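# Press the gauge pin under the yellow magnet

## Task

Find which of the fixture's four posts has the yellow magnet on it. Drive that post's gauge pin fully home and keep it fully pressed for at least one second; afterwards the spring is allowed to push it back out. Do not touch or move the pins on the other three posts, and do not disturb the magnet.

## Robot and tools

Robot: two UR20-style arms, left_arm and right_arm, each ending in a Robotiq 2F-85 two-finger gripper with a wrist camera (cam_left_wrist, cam_right_wrist, each 896x504). A good approach is to use one gripper, fingers closed, as a probe: come down above the marked post, then press the pin slowly along its axis, hold, and back off.

Frames. Scene frame: origin at table-top height halfway between the arms' nominal bases, +z up, +x out over the table, left_arm on the +y side. Calibrated bases: left_arm at (+0.060, +0.928, 0) m, right_arm at (-0.064, -0.817, 0) m, each yawed only slightly. Reported hand positions, orientations, velocities and wrist-camera poses are in that arm's own base frame. Motion offsets are along the current Hand target's own axes: gripper +z points out along the fingers, y is the opening direction, and the camera block sits on the +x side. end_effector_position is the point between closed pads; fingertips extend about 19 mm past it when closed, 6 mm when fully open.

execute_actions(actions, cameras). actions is a list of actions; each action is a list of up to 15 rows, each row played for one 1/30 s step, and the final row repeats until 15 steps (0.5 s) are used. Every row has 18 numbers in [-1, 1], covering both arms even if one is idle: left dx, dy, dz, rx, ry, rz, gripper position, force_limit, speed, then the same nine for the right. dx..rz are an offset from the Hand target held when the action began (every row of that action measures from there, not from the row before); successive actions and calls stack. Scale: 1.0 = 0.6 m or 180 degrees; rx, ry, rz form a single rotation vector. Six zeros re-request the current Hand target. Gripper position: +1 open (85 mm), about -0.8 pads touching, -1 close until blocked. force_limit and speed (both start at +1) set grip strength and finger speed (about 20, 85, 150 mm/s at -1, 0, +1). To leave a gripper unchanged, resend its previous three numbers; 0 is a real command. cameras: list of names, [] for none, omitted or ["all"] for all. An empty actions list just reports state.

move(target, speed, blend, stop_force, zero, blocking, cameras). target: one 18-number row (same layout and scale as above) or a list of up to 15 rows; every row is an offset from the same starting Hand targets. Paths are straight, last at least 0.5 s and are cut off at 10 s. speed: m/s, 0.002 to 4.2, default 0.25 (rotation limited to twice that in rad/s), one value or one per target. blend: corner rounding radius in m for lists. stop_force: 6 to 120 N, shared by both arms; an arm's path stops when its wrist sensor feels that much push opposing its travel, then it backs slightly and holds. Use it with slow speeds for pressing; omit it when retreating from a contact. zero (only with stop_force, default true) re-zeros moving arms before the move. blocking=false returns after 0.5 s while the move continues; not allowed with stop_force. The result adds a move: line giving the ending (done, off_target, moving, held, fault) and limits (paced = pose clipped, held = steps withheld). done means within 3 mm and 2 degrees; it says nothing about contact. Moves ignore obstacles and the other arm.

wait(seconds 0 to 10, cameras): robot holds its last commands; useful to keep the pin pressed for the required second. stop(cameras): brakes a running move. zoom_image(camera, region [x0, y0, x1, y1] in pixels, at most 504 by 504) magnifies the latest image of a wrist camera. zero_wrist_force(arm) subtracts the current wrist reading. read_manual(section) returns only licence text. finished_scene(scene 1 to 3) ends the current scene irreversibly; call it only once the goal is met.

Results report per arm: end_effector_position (m), end_effector_quat_wxyz, velocities (or "within noise" for joint velocities), Hand target (next offsets start here; the gripper may rest slightly short, and re-sending or adding the gap fixes that), Tool commands, Joint positions and torques, Wrist force and Wrist torque in gripper axes plus a peak line, gripper object_status (0 moving, 1 blocked while opening, 2 blocked while closing, 3 reached position) and position_measured in counts (3 open, 230 pads together). Action calls also list some intermediate positions. Camera calibrations are given in OpenCV form.

Cautions. Arms are stiff: commanding even slightly beyond a firm contact can trigger a fault. About 150 N (plus or minus 25) of external force, or wrist joint torque near 98.4 N m, stops the arm for 10 s. Press slowly with a modest stop_force, hold, then withdraw, ideally in one reply. Avoid hitting the magnet or neighbouring pins, arm-to-arm contact, and letting anything fall from the table. Orientation commands are clipped to 32 degrees from the current one per step, and motion lags commands by about 0.2 s. Keep paths away from an arm's own base. Long holds or stretched poses heat motors; MOTOR HOT appears at 70 °C and brakes engage at 85 °C.

Each tool is called after "Call:" by a JSON object that holds its "op" and its "data".

## Session

Call:
{"op": "execute_actions", "data": {"actions": []}}

Scene clock: 0.00 s.
left_arm: end_effector_position=(+0.6452, +0.5338, +0.3687) position_measured=3 object_status=3 end_effector_quat_wxyz=(+0.054, +0.895, -0.431, +0.101) | right_arm: end_effector_position=(+1.0094, -0.4085, +0.1239) position_measured=3 object_status=3 end_effector_quat_wxyz=(+0.497, -0.362, -0.574, -0.541)
Joint positions: left_arm=[0.541 -1.507 2.094 -2.179 -1.799 -1.706] | right_arm=[2.693 -2.576 -1.22 -2.623 2.507 -0.374]
Joint velocities: within noise
Joint torques (N m): no reading
Motor temperatures (°C): left_arm=[24 36 26 39 35 34] | right_arm=[29 36 36 38 34 39]
Wrist force (N): no reading
Wrist torque (N m): no reading
Wrist force, peak (N): no reading
Hand target: left_arm +0.6452, +0.5338, +0.3687; +0.054, +0.895, -0.431, +0.101 | right_arm +1.0094, -0.4085, +0.1239; +0.497, -0.362, -0.574, -0.541
Tool commands: left_gripper/position=+1.0 left_gripper/force_limit=+1.0 left_gripper/speed=+1.0 right_gripper/position=+1.0 right_gripper/force_limit=+1.0 right_gripper/speed=+1.0

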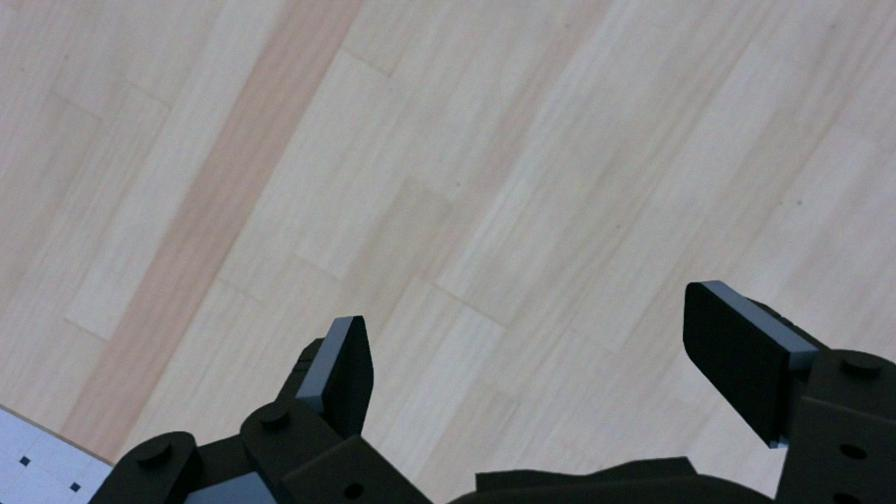

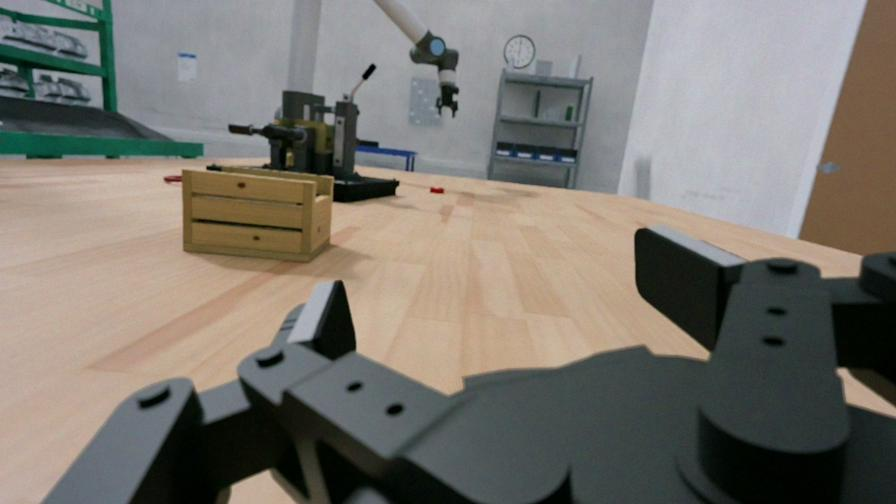

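Call:
{"op": "zoom_image", "data": {"camera": "cam_right_wrist", "region": [160, 50, 480, 230]}}

Call:
{"op": "zoom_image", "data": {"camera": "cam_left_wrist", "region": [0, 380, 200, 504]}}

Scaled by 1.575 from the camera's 896x504 image, which has a finer 1280x720 frame.

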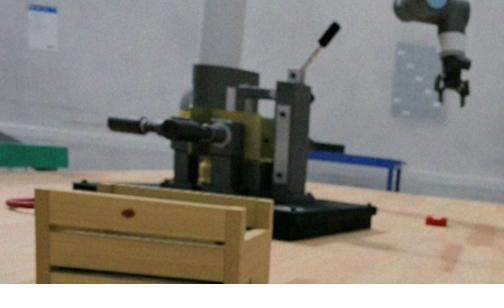

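Scaled by 2.520 from the camera's 896x504 image, which has a finer 1280x720 frame.

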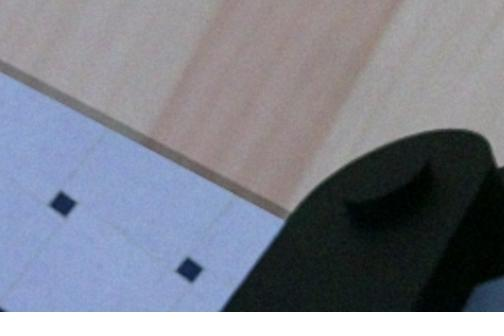

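Call:
{"op": "move", "data": {"target": [0.497,0.692,-0.014,-0.111,0.196,0.187,1,1,1,0,0,0,0,0,0,1,1,1]}}

Scene clock: 3.97 s.
left_arm: end_effector_position=(+0.5009, +0.0500, +0.4484) position_measured=3 object_status=3 end_effector_quat_wxyz=(+0.298, +0.641, -0.641, +0.299) | right_arm: end_effector_position=(+1.0094, -0.4085, +0.1239) position_measured=3 object_status=3 end_effector_quat_wxyz=(+0.497, -0.362, -0.574, -0.541)
Joint positions: left_arm=[0.202 -1.846 2.369 -1.862 -2.419 -1.264] | right_arm=[2.693 -2.576 -1.22 -2.623 2.507 -0.374]
Joint velocities: within noise
Joint torques (N m): left_arm=[-12.59 -53.39 -68.37 -12.79 -8.86 -5.26] | right_arm=[-2.92 246.19 73 -2.92 1.29 0.52]
Motor temperatures (°C): left_arm=[24 36 26 39 35 34] | right_arm=[29 36 36 38 34 39]
Wrist force (N): left_arm=[0.8 -0.1 0.3] | right_arm=[0.0 0.3 0.3]
Wrist torque (N m): left_arm=[0.16 0.21 -0.01] | right_arm=[0.05 0.00 0.00]
Wrist force, peak (N): left_arm=[2.2 0.3 2.0] | right_arm=[0.0 0.4 0.5]
Hand target: left_arm +0.5009, +0.0499, +0.4484; +0.298, +0.641, -0.641, +0.299 | right_arm +1.0094, -0.4085, +0.1239; +0.497, -0.362, -0.574, -0.541
Off the commanded pose: left_arm 0.000 m, 0 deg | right_arm 0.000 m, 0 deg.
move: done
camera_calibration:
cam_left_wrist: T_world_to_cam=[[-0.991681, 0.0847328, -0.0968929, 0.552793], [0.122877, 0.847362, -0.516603, 0.150867], [0.0383302, -0.524211, -0.850725, 0.514499], [0, 0, 0, 1]] pos_world=[0.509936, 0.0950278, 0.569197]

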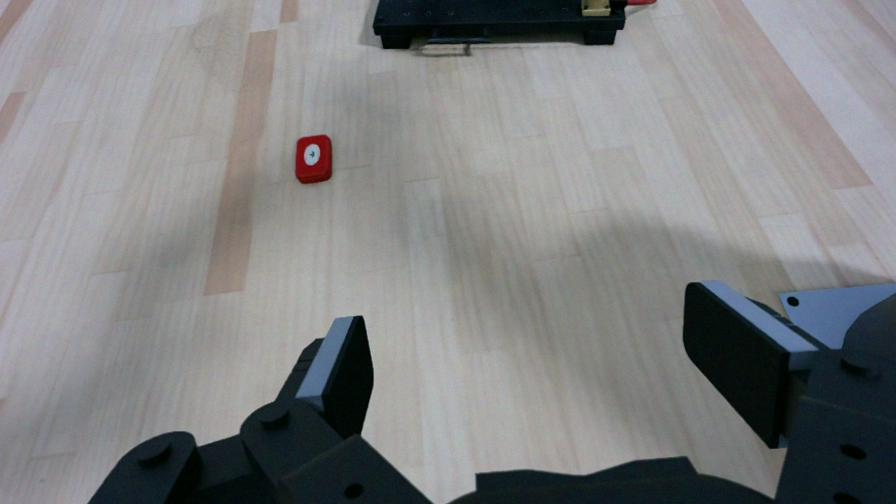

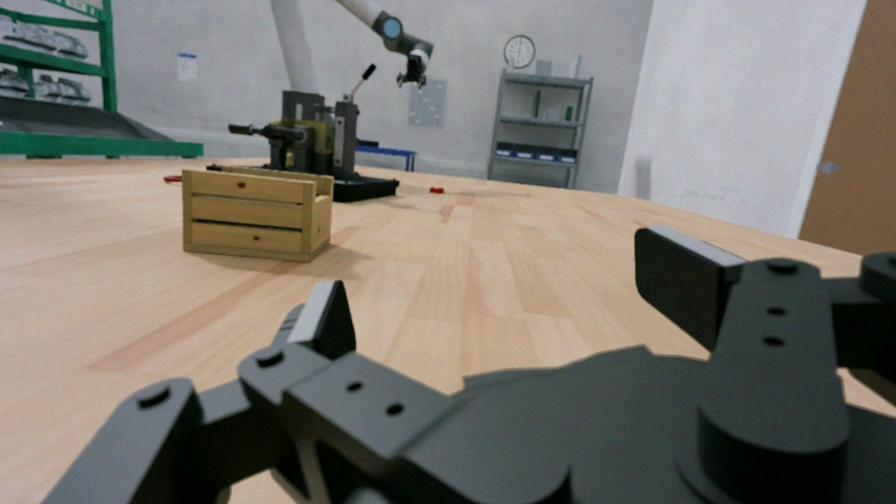

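Call:
{"op": "move", "data": {"target": [0.395,0,0.212,0,0.15,0,1,1,1,0,0,0,0,0,0,1,1,1], "cameras": ["cam_left_wrist"]}}

Call:
{"op": "zoom_image", "data": {"camera": "cam_left_wrist", "region": [300, 0, 700, 225]}}

Scene clock: 6.67 s.
left_arm: end_effector_position=(+0.5010, -0.1999, +0.5481) position_measured=3 object_status=3 end_effector_quat_wxyz=(+0.440, +0.554, -0.554, +0.440) | right_arm: end_effector_position=(+1.0094, -0.4085, +0.1239) position_measured=3 object_status=3 end_effector_quat_wxyz=(+0.497, -0.362, -0.574, -0.541)
Joint positions: left_arm=[-0.149 -1.73 2.584 -2.997 -2.87 -2.159] | right_arm=[2.693 -2.576 -1.22 -2.623 2.507 -0.374]
Joint velocities: within noise
Joint torques (N m): left_arm=[-21.08 -5.34 -49.87 -12.8 0.89 -3.04] | right_arm=[0.94 252.96 72.34 -1.73 1.72 1.1]
Motor temperatures (°C): left_arm=[24 36 26 39 35 34] | right_arm=[29 36 36 38 34 39]
Wrist force (N): left_arm=[1.4 0.1 0.6] | right_arm=[0.0 0.3 0.3]
Wrist torque (N m): left_arm=[0.27 0.23 -0.04] | right_arm=[0.05 0.01 0.00]
Wrist force, peak (N): left_arm=[2.2 -0.6 2.7] | right_arm=[0.1 0.5 0.5]
Hand target: left_arm +0.5010, -0.2000, +0.5480; +0.440, +0.554, -0.553, +0.440 | right_arm +1.0094, -0.4085, +0.1239; +0.497, -0.362, -0.574, -0.541
Off the commanded pose: left_arm 0.000 m, 0 deg | right_arm 0.000 m, 0 deg.
move: done
camera_calibration:
cam_left_wrist: T_world_to_cam=[[-0.991585, 0.0323379, -0.125352, 0.588778], [0.123778, 0.520454, -0.844871, 0.528261], [0.0379184, -0.853277, -0.520077, 0.221512], [0, 0, 0, 1]] pos_world=[0.510037, -0.104964, 0.63532]
Images, in order (width x height): cam_left_wrist 896x504.

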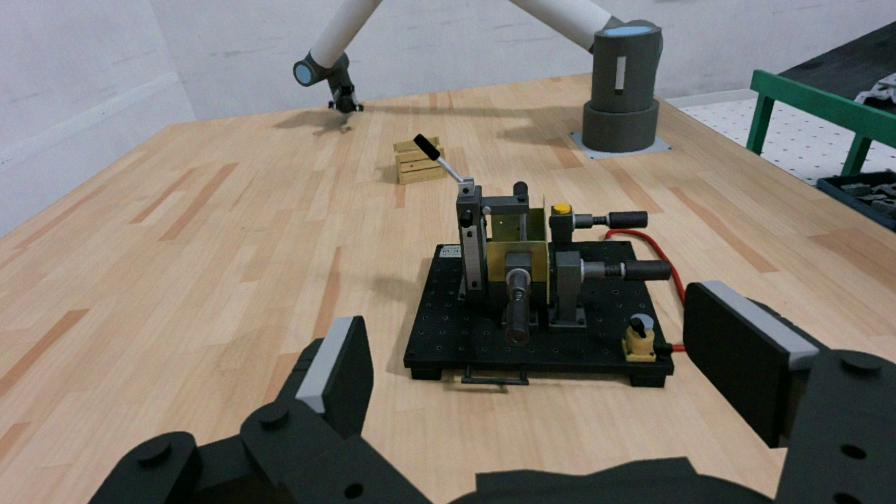

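Scaled by 1.260 from the camera's 896x504 image, which has a finer 1280x720 frame.

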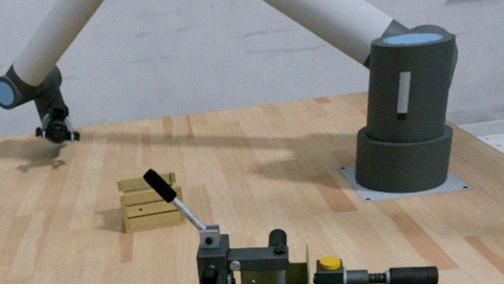

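Call:
{"op": "zoom_image", "data": {"camera": "cam_left_wrist", "region": [400, 130, 700, 400]}}

Call:
{"op": "zoom_image", "data": {"camera": "cam_left_wrist", "region": [480, 170, 680, 300]}}

Scaled by 1.680 from the camera's 896x504 image, which has a finer 1280x720 frame.

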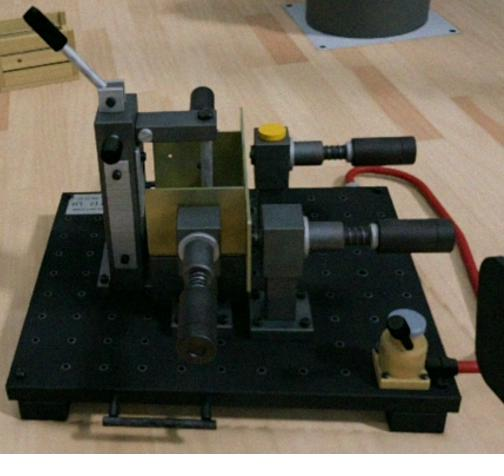

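Scaled by 2.520 from the camera's 896x504 image, which has a finer 1280x720 frame.

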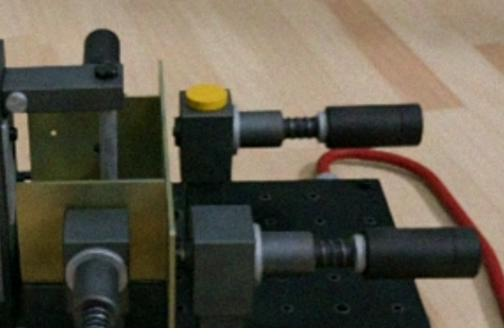

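Call:
{"op": "move", "data": {"target": [0.325,0.417,-0.075,0,-0.06,0,1,1,1,0,0,0,0,0,0,1,1,1], "cameras": ["cam_left_wrist"]}}

Call:
{"op": "zoom_image", "data": {"camera": "cam_left_wrist", "region": [280, 130, 580, 400]}}

Scene clock: 10.77 s.
left_arm: end_effector_position=(+0.2507, -0.2003, +0.7479) position_measured=3 object_status=3 end_effector_quat_wxyz=(+0.386, +0.593, -0.592, +0.386) | right_arm: end_effector_position=(+1.0094, -0.4085, +0.1239) position_measured=3 object_status=3 end_effector_quat_wxyz=(+0.497, -0.362, -0.574, -0.541)
Joint positions: left_arm=[-0.424 -2.445 2.464 -2.341 -2.556 -2.412] | right_arm=[2.693 -2.576 -1.22 -2.623 2.507 -0.374]
Joint velocities: within noise
Joint torques (N m): left_arm=[-23.36 51.89 -132.94 -12 4.51 -3.97] | right_arm=[3.68 259.27 73.47 -0.94 2.84 1.64]
Motor temperatures (°C): left_arm=[24 36 26 39 35 34] | right_arm=[29 36 36 38 34 39]
Wrist force (N): left_arm=[1.1 -0.5 0.1] | right_arm=[0.0 0.1 0.2]
Wrist torque (N m): left_arm=[0.10 0.25 -0.08] | right_arm=[0.01 0.00 0.00]
Wrist force, peak (N): left_arm=[2.7 2.5 -0.7] | right_arm=[0.3 0.7 0.4]
Hand target: left_arm +0.2506, -0.2003, +0.7479; +0.386, +0.593, -0.592, +0.386 | right_arm +1.0094, -0.4085, +0.1239; +0.497, -0.362, -0.574, -0.541
Off the commanded pose: left_arm 0.000 m, 0 deg | right_arm 0.000 m, 0 deg.
move: done
camera_calibration:
cam_left_wrist: T_world_to_cam=[[-0.991632, 0.0545958, -0.116982, 0.3639], [0.123276, 0.669471, -0.732537, 0.674292], [0.0383228, -0.740829, -0.6706, 0.469574], [0, 0, 0, 1]] pos_world=[0.259736, -0.123413, 0.85141]
Images, in order (width x height): cam_left_wrist 896x504.

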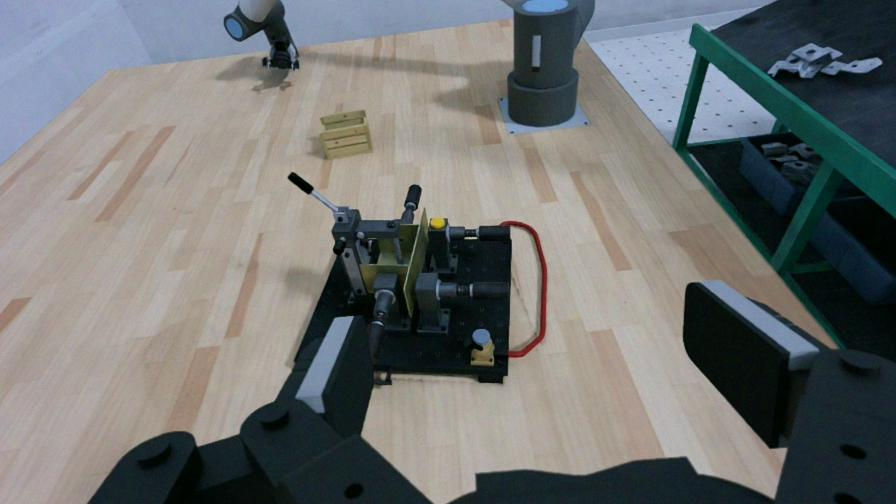

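Scaled by 1.680 from the camera's 896x504 image, which has a finer 1280x720 frame.

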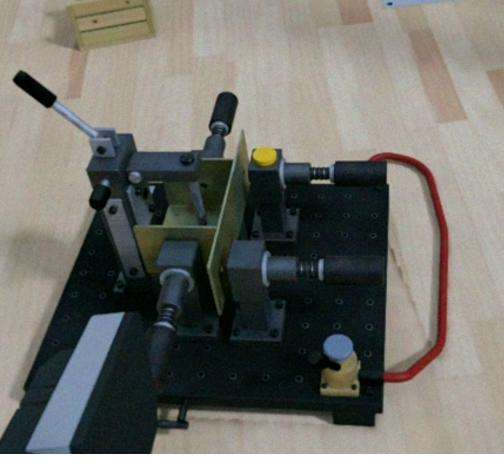

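Call:
{"op": "move", "data": {"target": [[0,0,0,0,0,0,1,1,1,0.449,0.122,0.037,0,0,0,-1,-1,0],[0,0,0,0,0,0,1,1,1,0.5305,-0.412,0.81,-0.307,-0.049,0.0155,-1,-1,0]], "blend": [0.05,0], "speed": 0.4}}

Scene clock: 16.03 s.
left_arm: end_effector_position=(+0.2506, -0.2003, +0.7479) position_measured=3 object_status=3 end_effector_quat_wxyz=(+0.386, +0.593, -0.592, +0.386) | right_arm: end_effector_position=(+0.6092, -0.0090, +0.4047) position_measured=232 object_status=3 end_effector_quat_wxyz=(-0.242, +0.603, +0.284, +0.705)
Joint positions: left_arm=[-0.424 -2.445 2.464 -2.341 -2.556 -2.412] | right_arm=[3.034 -1.467 -2.571 -2.072 3.842 0.023]
Joint velocities: within noise
Joint torques (N m): left_arm=[-17.2 52.02 -89.96 -9.26 1.57 -3.94] | right_arm=[24.69 12.92 53.48 10.24 5.94 5.67]
Motor temperatures (°C): left_arm=[24 36 26 39 35 34] | right_arm=[29 36 36 37 34 39]
Wrist force (N): left_arm=[0.7 -0.5 0.0] | right_arm=[-0.5 -0.3 0.2]
Wrist torque (N m): left_arm=[0.12 0.32 -0.08] | right_arm=[0.03 0.14 -0.04]
Wrist force, peak (N): left_arm=[1.1 -0.4 0.5] | right_arm=[2.7 3.5 -1.6]
Hand target: left_arm +0.2506, -0.2003, +0.7479; +0.386, +0.593, -0.592, +0.386 | right_arm +0.6091, -0.0090, +0.4046; -0.242, +0.603, +0.284, +0.705
Off the commanded pose: left_arm 0.000 m, 0 deg | right_arm 0.000 m, 0 deg.
move: done
camera_calibration:
cam_left_wrist: T_world_to_cam=[[-0.991617, 0.0545879, -0.117119, 0.363912], [0.123371, 0.669475, -0.732518, 0.674263], [0.0384215, -0.740826, -0.670597, 0.46955], [0, 0, 0, 1]] pos_world=[0.259636, -0.123413, 0.85141]
cam_right_wrist: T_world_to_cam=[[0.647961, -0.759121, -0.0623148, -0.359624], [-0.177312, -0.0707693, -0.981607, 0.514147], [0.740748, 0.647092, -0.180457, -0.244409], [0, 0, 0, 1]] pos_world=[0.505231, -0.078457, 0.438175]

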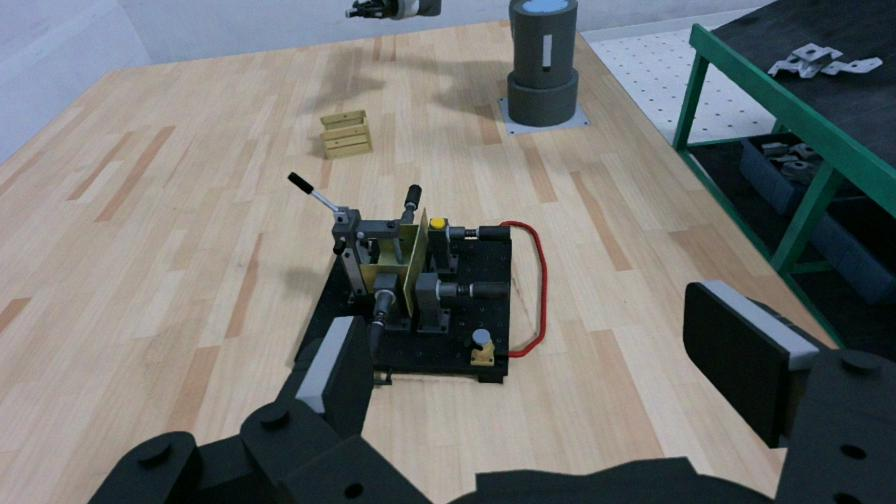

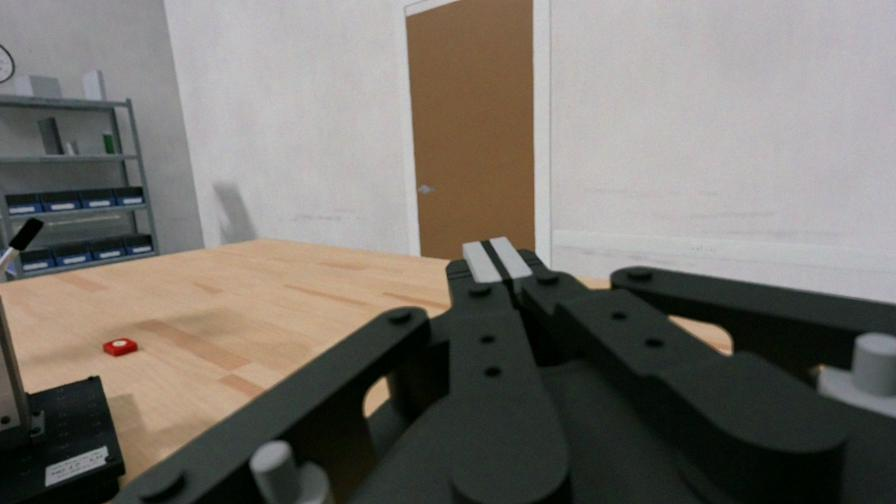

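Call:
{"op": "move", "data": {"target": [0,0,0,0,0,0,1,1,1,0.128,-0.877,0.168,-0.3078,-0.0496,0.0147,-1,-1,0], "speed": 0.4, "cameras": ["cam_right_wrist"]}}

Call:
{"op": "move", "data": {"target": [0,0,0,0,0,0,1,1,1,-0.225,-0.635,-0.623,0,0,0,-1,-1,0], "speed": 0.4}}

Scene clock: 18.00 s.
left_arm: end_effector_position=(+0.2506, -0.2003, +0.7479) position_measured=3 object_status=3 end_effector_quat_wxyz=(+0.386, +0.593, -0.592, +0.386) | right_arm: end_effector_position=(+0.5094, +0.1179, +0.4054) position_measured=232 object_status=3 end_effector_quat_wxyz=(-0.212, +0.621, +0.241, +0.715)
Joint positions: left_arm=[-0.424 -2.445 2.464 -2.341 -2.556 -2.412] | right_arm=[3.685 -1.072 -2.766 -2.332 4.598 -0.068]
Joint velocities: within noise
Joint torques (N m): left_arm=[-18.48 55.06 -92.52 -7.53 1.25 -4.18] | right_arm=[-16.99 -49.37 93.09 12.92 -4.39 4.73]
Motor temperatures (°C): left_arm=[24 36 26 39 35 34] | right_arm=[29 36 36 37 34 39]
Wrist force (N): left_arm=[0.7 -0.5 0.1] | right_arm=[-0.8 1.3 0.8]
Wrist torque (N m): left_arm=[0.11 0.31 -0.08] | right_arm=[0.43 0.35 0.03]
Wrist force, peak (N): left_arm=[1.0 -0.5 0.4] | right_arm=[-2.8 -9.9 12.3]
Hand target: left_arm +0.2506, -0.2003, +0.7479; +0.386, +0.593, -0.592, +0.386 | right_arm +0.5094, +0.1178, +0.4054; -0.212, +0.621, +0.241, +0.715 (not the last commanded pose)
Off the commanded pose: left_arm 0.000 m, 0 deg | right_arm 0.381 m, 50 deg.
led back after a hold (right arm): the arm was led back toward your command in small steps, so it may still be short of it.
move: held (right_arm; a check stopped the path); limits=held
pose unreachable (right arm): on one or more control steps of this call, first in action 0 (counted from 0), this arm could not follow its commanded pose, so it was not sent that pose on those steps. It may still have moved: this result reports where it is.
cause: moving toward the commanded pose would bring two parts of the arm too close to each other (joints 3 (elbow) to 5 (wrist 2) lie between them).
camera_calibration:
cam_right_wrist: T_world_to_cam=[[0.560392, -0.823235, -0.0907963, -0.134934], [-0.199751, -0.0279492, -0.979448, 0.5116], [0.803779, 0.567012, -0.180105, -0.275228], [0, 0, 0, 1]] pos_world=[0.399031, 0.059274, 0.439264]
Images, in order (width x height): cam_right_wrist 896x504.

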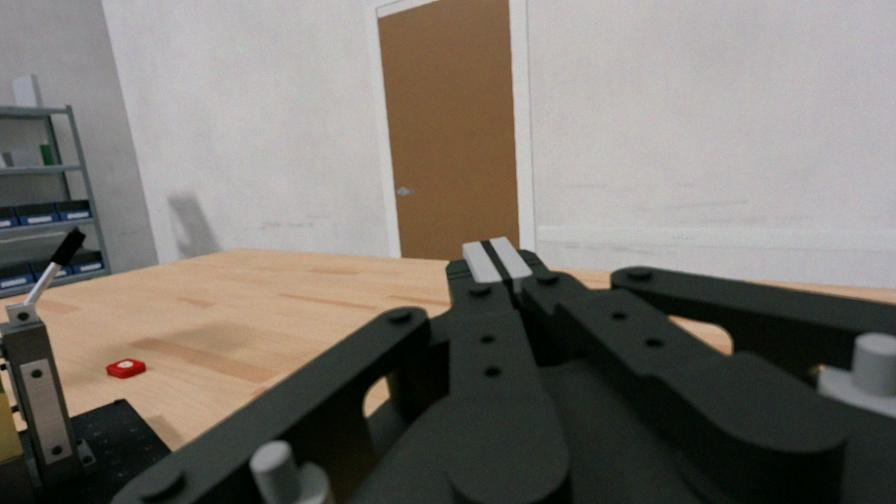

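Scene clock: 18.67 s.
left_arm: end_effector_position=(+0.2506, -0.2003, +0.7479) position_measured=3 object_status=3 end_effector_quat_wxyz=(+0.386, +0.593, -0.592, +0.386) | right_arm: end_effector_position=(+0.5057, +0.1183, +0.4038) position_measured=232 object_status=3 end_effector_quat_wxyz=(-0.213, +0.621, +0.241, +0.715)
Joint positions: left_arm=[-0.424 -2.445 2.464 -2.341 -2.556 -2.412] | right_arm=[3.698 -1.062 -2.772 -2.336 4.61 -0.069]
Joint velocities: within noise
Joint torques (N m): left_arm=[-15.57 52.74 -93.97 -7.24 0.97 -4.88] | right_arm=[-15.28 -61 92.83 12.07 -4.64 5.26]
Motor temperatures (°C): left_arm=[24 36 26 39 35 34] | right_arm=[29 36 36 37 34 39]
Wrist force (N): left_arm=[0.6 -0.1 0.1] | right_arm=[-0.9 1.0 0.9]
Wrist torque (N m): left_arm=[0.18 0.34 -0.08] | right_arm=[0.38 0.33 0.03]
Wrist force, peak (N): left_arm=[0.7 -0.7 0.1] | right_arm=[-3.0 -3.6 -6.1]
Hand target: left_arm +0.2506, -0.2003, +0.7479; +0.386, +0.593, -0.592, +0.386 | right_arm +0.5058, +0.1182, +0.4038; -0.213, +0.621, +0.241, +0.715 (not the last commanded pose)
Off the commanded pose: left_arm 0.000 m, 0 deg | right_arm 0.547 m, 0 deg.
move: held (right_arm; a check stopped the path); limits=held
pose unreachable (right arm): on one or more control steps of this call, first in action 0 (counted from 0), this arm could not follow its commanded pose, so it was not sent that pose on those steps. It may still have moved: this result reports where it is.
cause: moving toward the commanded pose would bring two parts of the arm too close to each other (joints 3 (elbow) to 5 (wrist 2) lie between them).
camera_calibration:
cam_left_wrist: T_world_to_cam=[[-0.991617, 0.0545879, -0.117119, 0.363912], [0.123371, 0.669475, -0.732518, 0.674263], [0.0384215, -0.740826, -0.670597, 0.46955], [0, 0, 0, 1]] pos_world=[0.259636, -0.123413, 0.85141]
cam_right_wrist: T_world_to_cam=[[0.560931, -0.822854, -0.0909259, -0.132992], [-0.199711, -0.0279103, -0.979457, 0.509308], [0.803413, 0.567567, -0.179989, -0.272733], [0, 0, 0, 1]] pos_world=[0.395431, 0.0595756, 0.437664]

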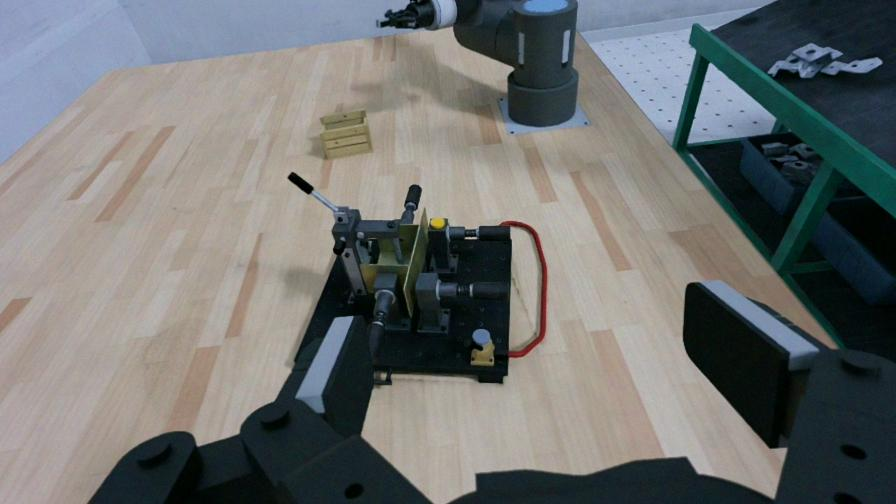

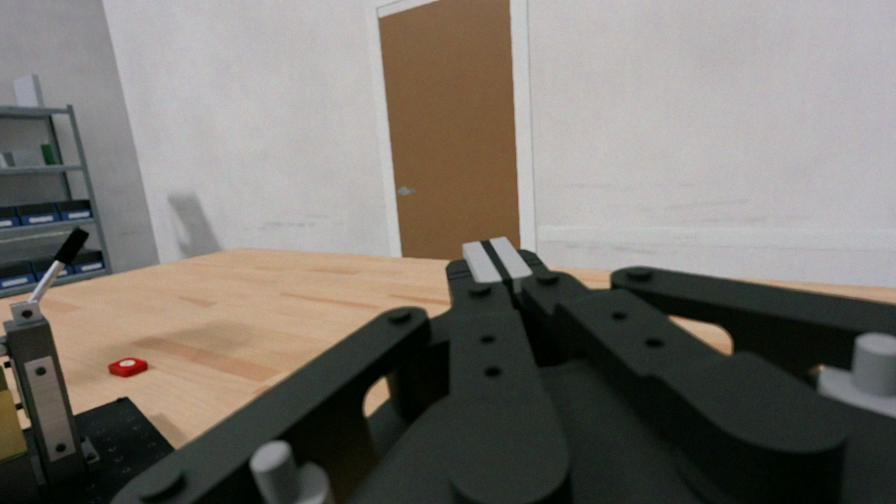

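Call:
{"op": "move", "data": {"target": [0,0,0,0,0,0,1,1,1,0.0485,-0.451,0.130,0.2911,-0.0217,0.0403,-1,-1,0], "speed": 0.4, "cameras": ["cam_right_wrist"]}}

Scene clock: 21.57 s.
left_arm: end_effector_position=(+0.2506, -0.2003, +0.7479) position_measured=3 object_status=3 end_effector_quat_wxyz=(+0.386, +0.593, -0.592, +0.386) | right_arm: end_effector_position=(+0.3998, +0.3801, +0.4197) position_measured=232 object_status=3 end_effector_quat_wxyz=(+0.500, -0.500, -0.500, -0.500)
Joint positions: left_arm=[-0.424 -2.445 2.464 -2.341 -2.556 -2.412] | right_arm=[3.774 -1.358 -2.54 -2.386 3.774 0]
Joint velocities: within noise
Joint torques (N m): left_arm=[-15.16 55.64 -97.91 -6.43 1.36 -3.19] | right_arm=[18.93 -8.68 87.08 -1.53 -2.92 4.63]
Motor temperatures (°C): left_arm=[24 36 26 39 35 34] | right_arm=[29 36 36 37 34 39]
Wrist force (N): left_arm=[0.6 -0.3 0.2] | right_arm=[-1.1 -0.3 1.4]
Wrist torque (N m): left_arm=[0.15 0.34 -0.08] | right_arm=[0.14 0.35 -0.14]
Wrist force, peak (N): left_arm=[0.9 -0.4 0.6] | right_arm=[-0.5 0.0 3.3]
Hand target: left_arm +0.2506, -0.2003, +0.7479; +0.386, +0.593, -0.592, +0.386 | right_arm +0.3998, +0.3803, +0.4197; +0.500, -0.500, -0.500, -0.500
Off the commanded pose: left_arm 0.000 m, 0 deg | right_arm 0.000 m, 0 deg.
move: done
camera_calibration:
cam_right_wrist: T_world_to_cam=[[0.983971, -0.0709738, -0.163595, -0.281121], [-0.177159, -0.284203, -0.942255, 0.583757], [0.0203812, 0.956134, -0.292221, -0.120996], [0, 0, 0, 1]] pos_world=[0.382499, 0.261641, 0.4687]
Images, in order (width x height): cam_right_wrist 896x504.

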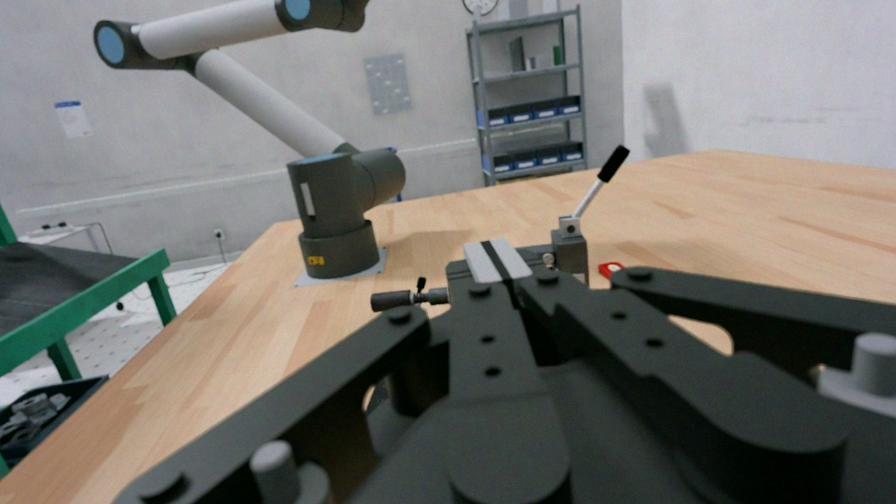

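Call:
{"op": "move", "data": {"target": [0,0,0,0,0,0,1,1,1,-0.2,-0.633,0.85,-0.565,0,0,-1,-1,0], "speed": 0.4}}

Call:
{"op": "zoom_image", "data": {"camera": "cam_right_wrist", "region": [300, 100, 800, 400]}}

Scene clock: 25.00 s.
left_arm: end_effector_position=(+0.2506, -0.2003, +0.7479) position_measured=3 object_status=3 end_effector_quat_wxyz=(+0.386, +0.593, -0.592, +0.386) | right_arm: end_effector_position=(+0.0216, +0.8912, +0.2997) position_measured=232 object_status=3 end_effector_quat_wxyz=(-0.217, +0.673, +0.217, +0.673)
Joint positions: left_arm=[-0.424 -2.445 2.464 -2.341 -2.556 -2.412] | right_arm=[5.336 -1.907 -2.181 -2.191 6.282 -0.003]
Joint velocities: within noise
Joint torques (N m): left_arm=[-14.21 57.31 -103.25 -7.32 0.58 -4.14] | right_arm=[-21.33 94.54 73.66 -4.43 5.81 -6.63]
Motor temperatures (°C): left_arm=[24 36 26 39 35 34] | right_arm=[29 36 36 37 34 39]
Wrist force (N): left_arm=[0.6 -0.2 0.4] | right_arm=[-0.2 1.2 0.1]
Wrist torque (N m): left_arm=[0.15 0.33 -0.08] | right_arm=[0.68 0.25 0.15]
Wrist force, peak (N): left_arm=[1.0 -0.6 0.3] | right_arm=[-0.7 2.8 -0.4]
Hand target: left_arm +0.2506, -0.2003, +0.7479; +0.386, +0.593, -0.592, +0.386 | right_arm +0.0200, +0.8903, +0.2996; -0.023, +0.707, +0.023, +0.707
Off the commanded pose: left_arm 0.000 m, 0 deg | right_arm 0.002 m, 47 deg; orientation clipped.
joint sent to its limit (right arm) — joint 5 (wrist 2), upper limit. The joint targets are off in orientation, not in position.
move: off_target (right_arm); limits=paced
camera_calibration:
cam_left_wrist: T_world_to_cam=[[-0.991621, 0.0546605, -0.117051, 0.363865], [0.12337, 0.669466, -0.732526, 0.674269], [0.0383216, -0.740829, -0.6706, 0.469578], [0, 0, 0, 1]] pos_world=[0.259636, -0.123413, 0.85141]
cam_right_wrist: T_world_to_cam=[[0.517968, -0.839475, -0.164288, 0.802902], [-0.334402, -0.0219436, -0.942175, 0.318557], [0.787327, 0.542955, -0.292088, -0.285337], [0, 0, 0, 1]] pos_world=[-0.0846986, 0.835932, 0.3487]

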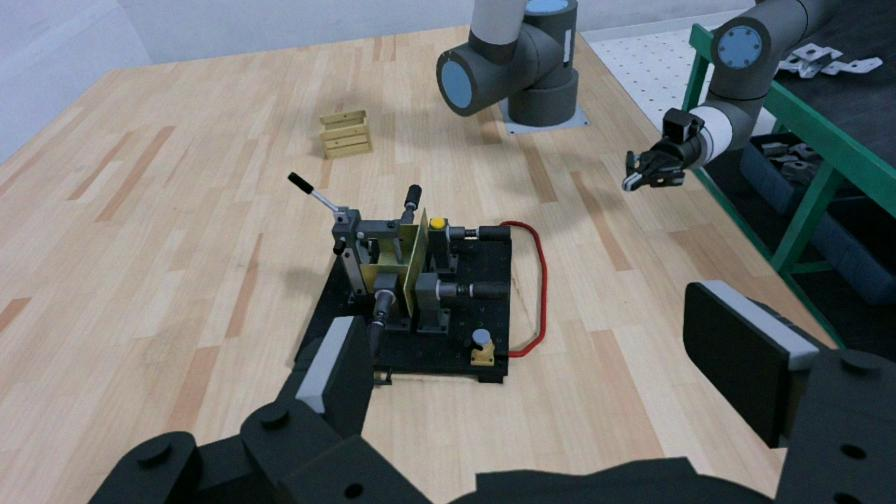

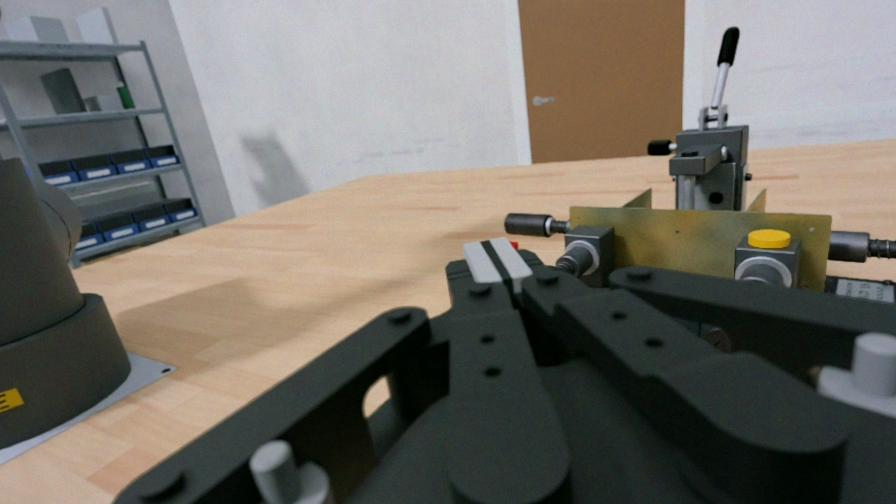

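Scaled by 1.008 from the camera's 896x504 image, which has a finer 1280x720 frame.

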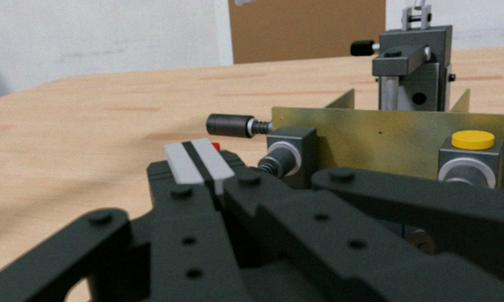

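Call:
{"op": "move", "data": {"target": [0.117,0,0.677,0,0.132,0,-1,-1,0,0.25,0.89,0.577,0.479,0,0,-1,-1,0], "speed": 0.4}}

Scene clock: 28.53 s.
left_arm: end_effector_position=(+0.2511, -0.6003, +0.6480) position_measured=232 object_status=3 end_effector_quat_wxyz=(+0.499, +0.500, -0.500, +0.500) | right_arm: end_effector_position=(+0.4006, +0.3802, +0.4495) position_measured=232 object_status=3 end_effector_quat_wxyz=(+0.500, -0.500, -0.500, -0.500)
Joint positions: left_arm=[-1.396 -1.695 2.668 -4.114 -1.745 -3.14] | right_arm=[3.772 -1.32 -2.509 -2.454 3.772 0]
Joint velocities: within noise
Joint torques (N m): left_arm=[-17.25 0.53 -81.5 -8.53 5.2 -4.11] | right_arm=[-11.75 -8.46 91.48 7.92 -3.7 5.23]
Motor temperatures (°C): left_arm=[24 36 26 39 35 34] | right_arm=[29 36 36 37 34 39]
Wrist force (N): left_arm=[1.1 -0.9 0.8] | right_arm=[-1.3 0.5 0.7]
Wrist torque (N m): left_arm=[0.15 0.36 -0.07] | right_arm=[0.26 0.42 -0.19]
Wrist force, peak (N): left_arm=[-0.2 -0.3 3.4] | right_arm=[-0.8 -3.9 -0.1]
Hand target: left_arm +0.2511, -0.6003, +0.6480; +0.499, +0.500, -0.500, +0.500 | right_arm +0.4006, +0.3802, +0.4495; +0.500, -0.500, -0.500, -0.500
Off the commanded pose: left_arm 0.000 m, 0 deg | right_arm 0.000 m, 0 deg.
move: done
camera_calibration:
cam_left_wrist: T_world_to_cam=[[-0.991558, 0.0030264, -0.129631, 0.351686], [0.123877, 0.317518, -0.940126, 0.791921], [0.0383151, -0.948247, -0.315212, -0.248471], [0, 0, 0, 1]] pos_world=[0.260137, -0.488125, 0.711775]
cam_right_wrist: T_world_to_cam=[[0.983975, -0.0707348, -0.163678, -0.277048], [-0.177163, -0.283938, -0.942334, 0.611978], [0.0201814, 0.95623, -0.29192, -0.1125], [0, 0, 0, 1]] pos_world=[0.383298, 0.261743, 0.4985]

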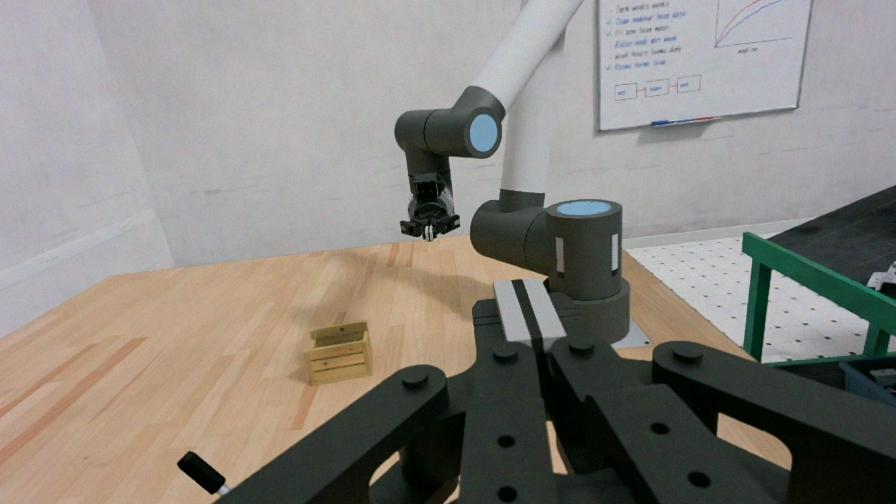

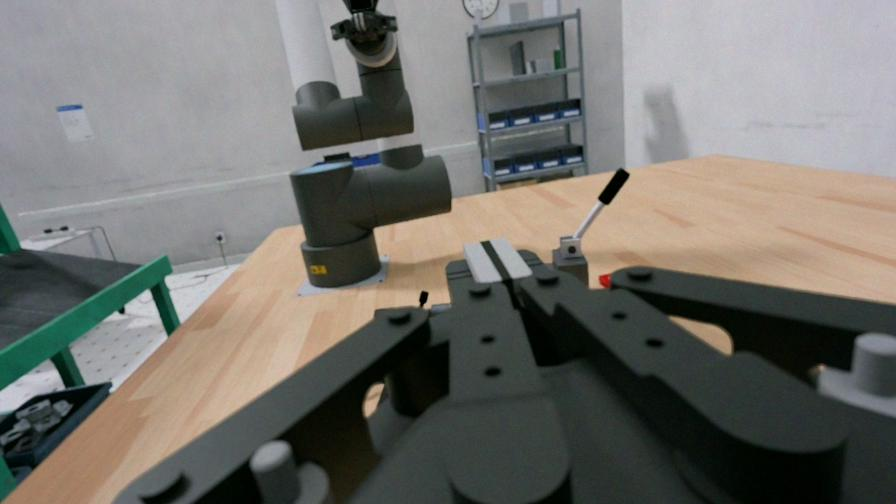

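Call:
{"op": "move", "data": {"target": [-0.417,0.517,0.433,0.442,0,0,-1,-1,0,0,0,0,0,0,0,-1,-1,0], "speed": 0.35}}

Call:
{"op": "zoom_image", "data": {"camera": "cam_left_wrist", "region": [300, 150, 700, 450]}}

Scene clock: 31.80 s.
left_arm: end_effector_position=(-0.0586, -0.8600, +0.3972) position_measured=232 object_status=3 end_effector_quat_wxyz=(+0.064, +0.704, -0.065, +0.704) | right_arm: end_effector_position=(+0.4006, +0.3802, +0.4495) position_measured=232 object_status=3 end_effector_quat_wxyz=(+0.500, -0.500, -0.500, -0.500)
Joint positions: left_arm=[-2.253 -0.872 2.001 -4.269 0.5 -3.141] | right_arm=[3.772 -1.32 -2.509 -2.453 3.772 0]
Joint velocities: within noise
Joint torques (N m): left_arm=[21.85 -162.39 -63.49 6.93 5.48 1.89] | right_arm=[-17.47 -11.19 75.97 6.26 -4.68 5.17]
Motor temperatures (°C): left_arm=[24 36 26 39 35 34] | right_arm=[28 36 36 37 34 39]
Wrist force (N): left_arm=[1.8 -0.1 0.3] | right_arm=[-1.2 0.4 0.7]
Wrist torque (N m): left_arm=[0.22 0.28 -0.03] | right_arm=[0.25 0.40 -0.19]
Wrist force, peak (N): left_arm=[2.4 -3.1 -0.8] | right_arm=[-1.4 0.8 0.9]
Hand target: left_arm -0.0586, -0.8600, +0.3972; +0.064, +0.704, -0.064, +0.704 | right_arm +0.4006, +0.3802, +0.4495; +0.500, -0.500, -0.500, -0.500
Off the commanded pose: left_arm 0.000 m, 0 deg | right_arm 0.000 m, 0 deg.
move: done
camera_calibration:
cam_left_wrist: T_world_to_cam=[[-0.182641, -0.974519, -0.130209, -0.78024], [-0.287947, 0.179649, -0.940645, 0.534515], [0.940068, -0.134307, -0.313422, 0.190079], [0, 0, 0, 1]] pos_world=[-0.167279, -0.830855, 0.460769]
cam_right_wrist: T_world_to_cam=[[0.98398, -0.0705452, -0.16373, -0.277172], [-0.177158, -0.283973, -0.942324, 0.611999], [0.0199815, 0.956234, -0.291921, -0.112425], [0, 0, 0, 1]] pos_world=[0.383398, 0.261743, 0.4985]

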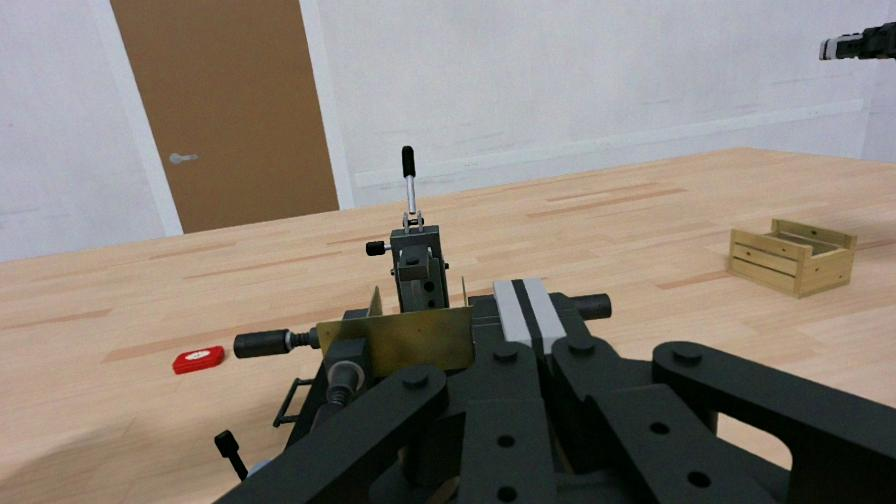

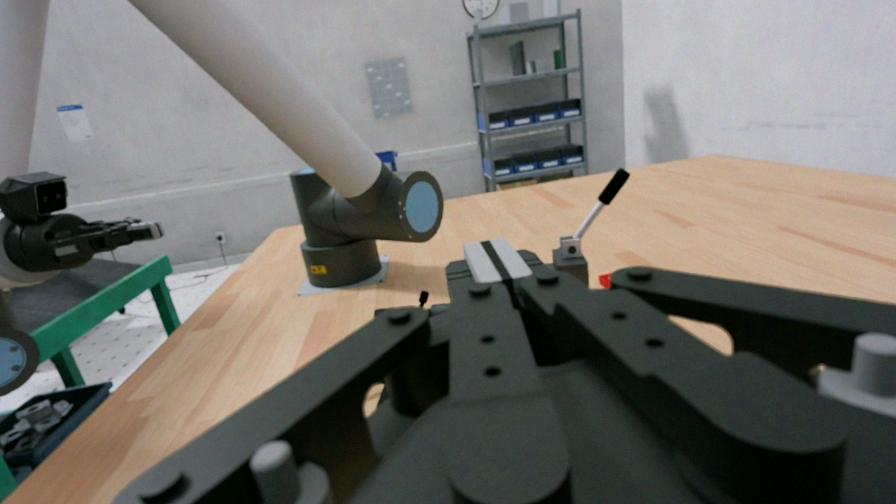

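Scaled by 1.260 from the camera's 896x504 image, which has a finer 1280x720 frame.

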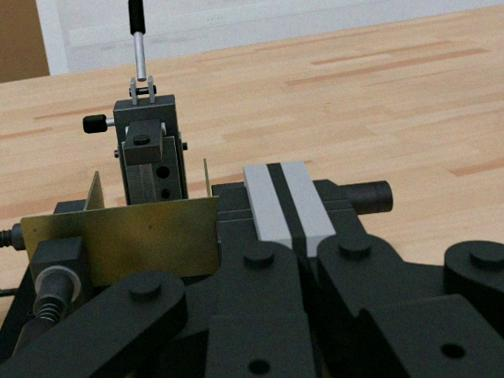

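Call:
{"op": "move", "data": {"target": [0,0,0,0,0,0,-1,-1,0,0.333,-0.167,-0.083,0,-0.14,0,1,-1,0], "speed": 0.35, "cameras": ["cam_right_wrist"]}}

Call:
{"op": "zoom_image", "data": {"camera": "cam_right_wrist", "region": [250, 130, 600, 350]}}

Scene clock: 33.70 s.
left_arm: end_effector_position=(-0.0586, -0.8600, +0.3972) position_measured=232 object_status=3 end_effector_quat_wxyz=(+0.064, +0.704, -0.064, +0.704) | right_arm: end_effector_position=(+0.3005, +0.3304, +0.6492) position_measured=3 object_status=3 end_effector_quat_wxyz=(-0.379, +0.597, +0.597, +0.379)
Joint positions: left_arm=[-2.252 -0.872 2.001 -4.269 0.5 -3.141] | right_arm=[3.957 -1.069 -2.163 -3.625 4.043 -0.381]
Joint velocities: within noise
Joint torques (N m): left_arm=[20.61 -159.66 -53.57 5.29 4.79 1.61] | right_arm=[19.7 -3.47 110.64 -6.98 4.08 4.89]
Motor temperatures (°C): left_arm=[24 36 26 39 35 34] | right_arm=[28 36 36 37 34 39]
Wrist force (N): left_arm=[1.8 0.1 0.6] | right_arm=[-0.6 0.8 0.8]
Wrist torque (N m): left_arm=[0.27 0.28 -0.03] | right_arm=[0.72 0.51 -0.15]
Wrist force, peak (N): left_arm=[2.3 -0.1 0.6] | right_arm=[-5.7 1.7 1.4]
Hand target: left_arm -0.0586, -0.8600, +0.3972; +0.064, +0.704, -0.064, +0.704 | right_arm +0.3004, +0.3304, +0.6493; -0.379, +0.597, +0.597, +0.379
Off the commanded pose: left_arm 0.000 m, 0 deg | right_arm 0.000 m, 0 deg.
move: done
camera_calibration:
cam_right_wrist: T_world_to_cam=[[0.98398, -0.133461, -0.1182, -0.158146], [-0.177166, -0.658091, -0.731798, 0.755259], [0.0198801, 0.741016, -0.671193, 0.312924], [0, 0, 0, 1]] pos_world=[0.283198, 0.244041, 0.744037]
Images, in order (width x height): cam_right_wrist 896x504.

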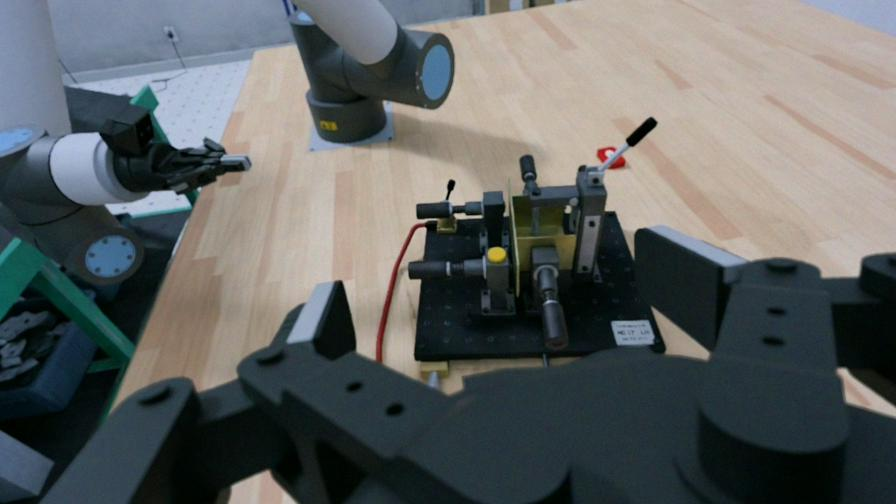

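Scaled by 1.440 from the camera's 896x504 image, which has a finer 1280x720 frame.

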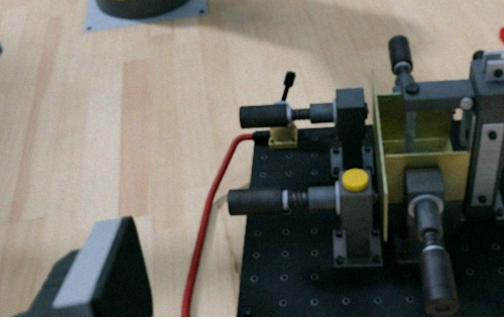

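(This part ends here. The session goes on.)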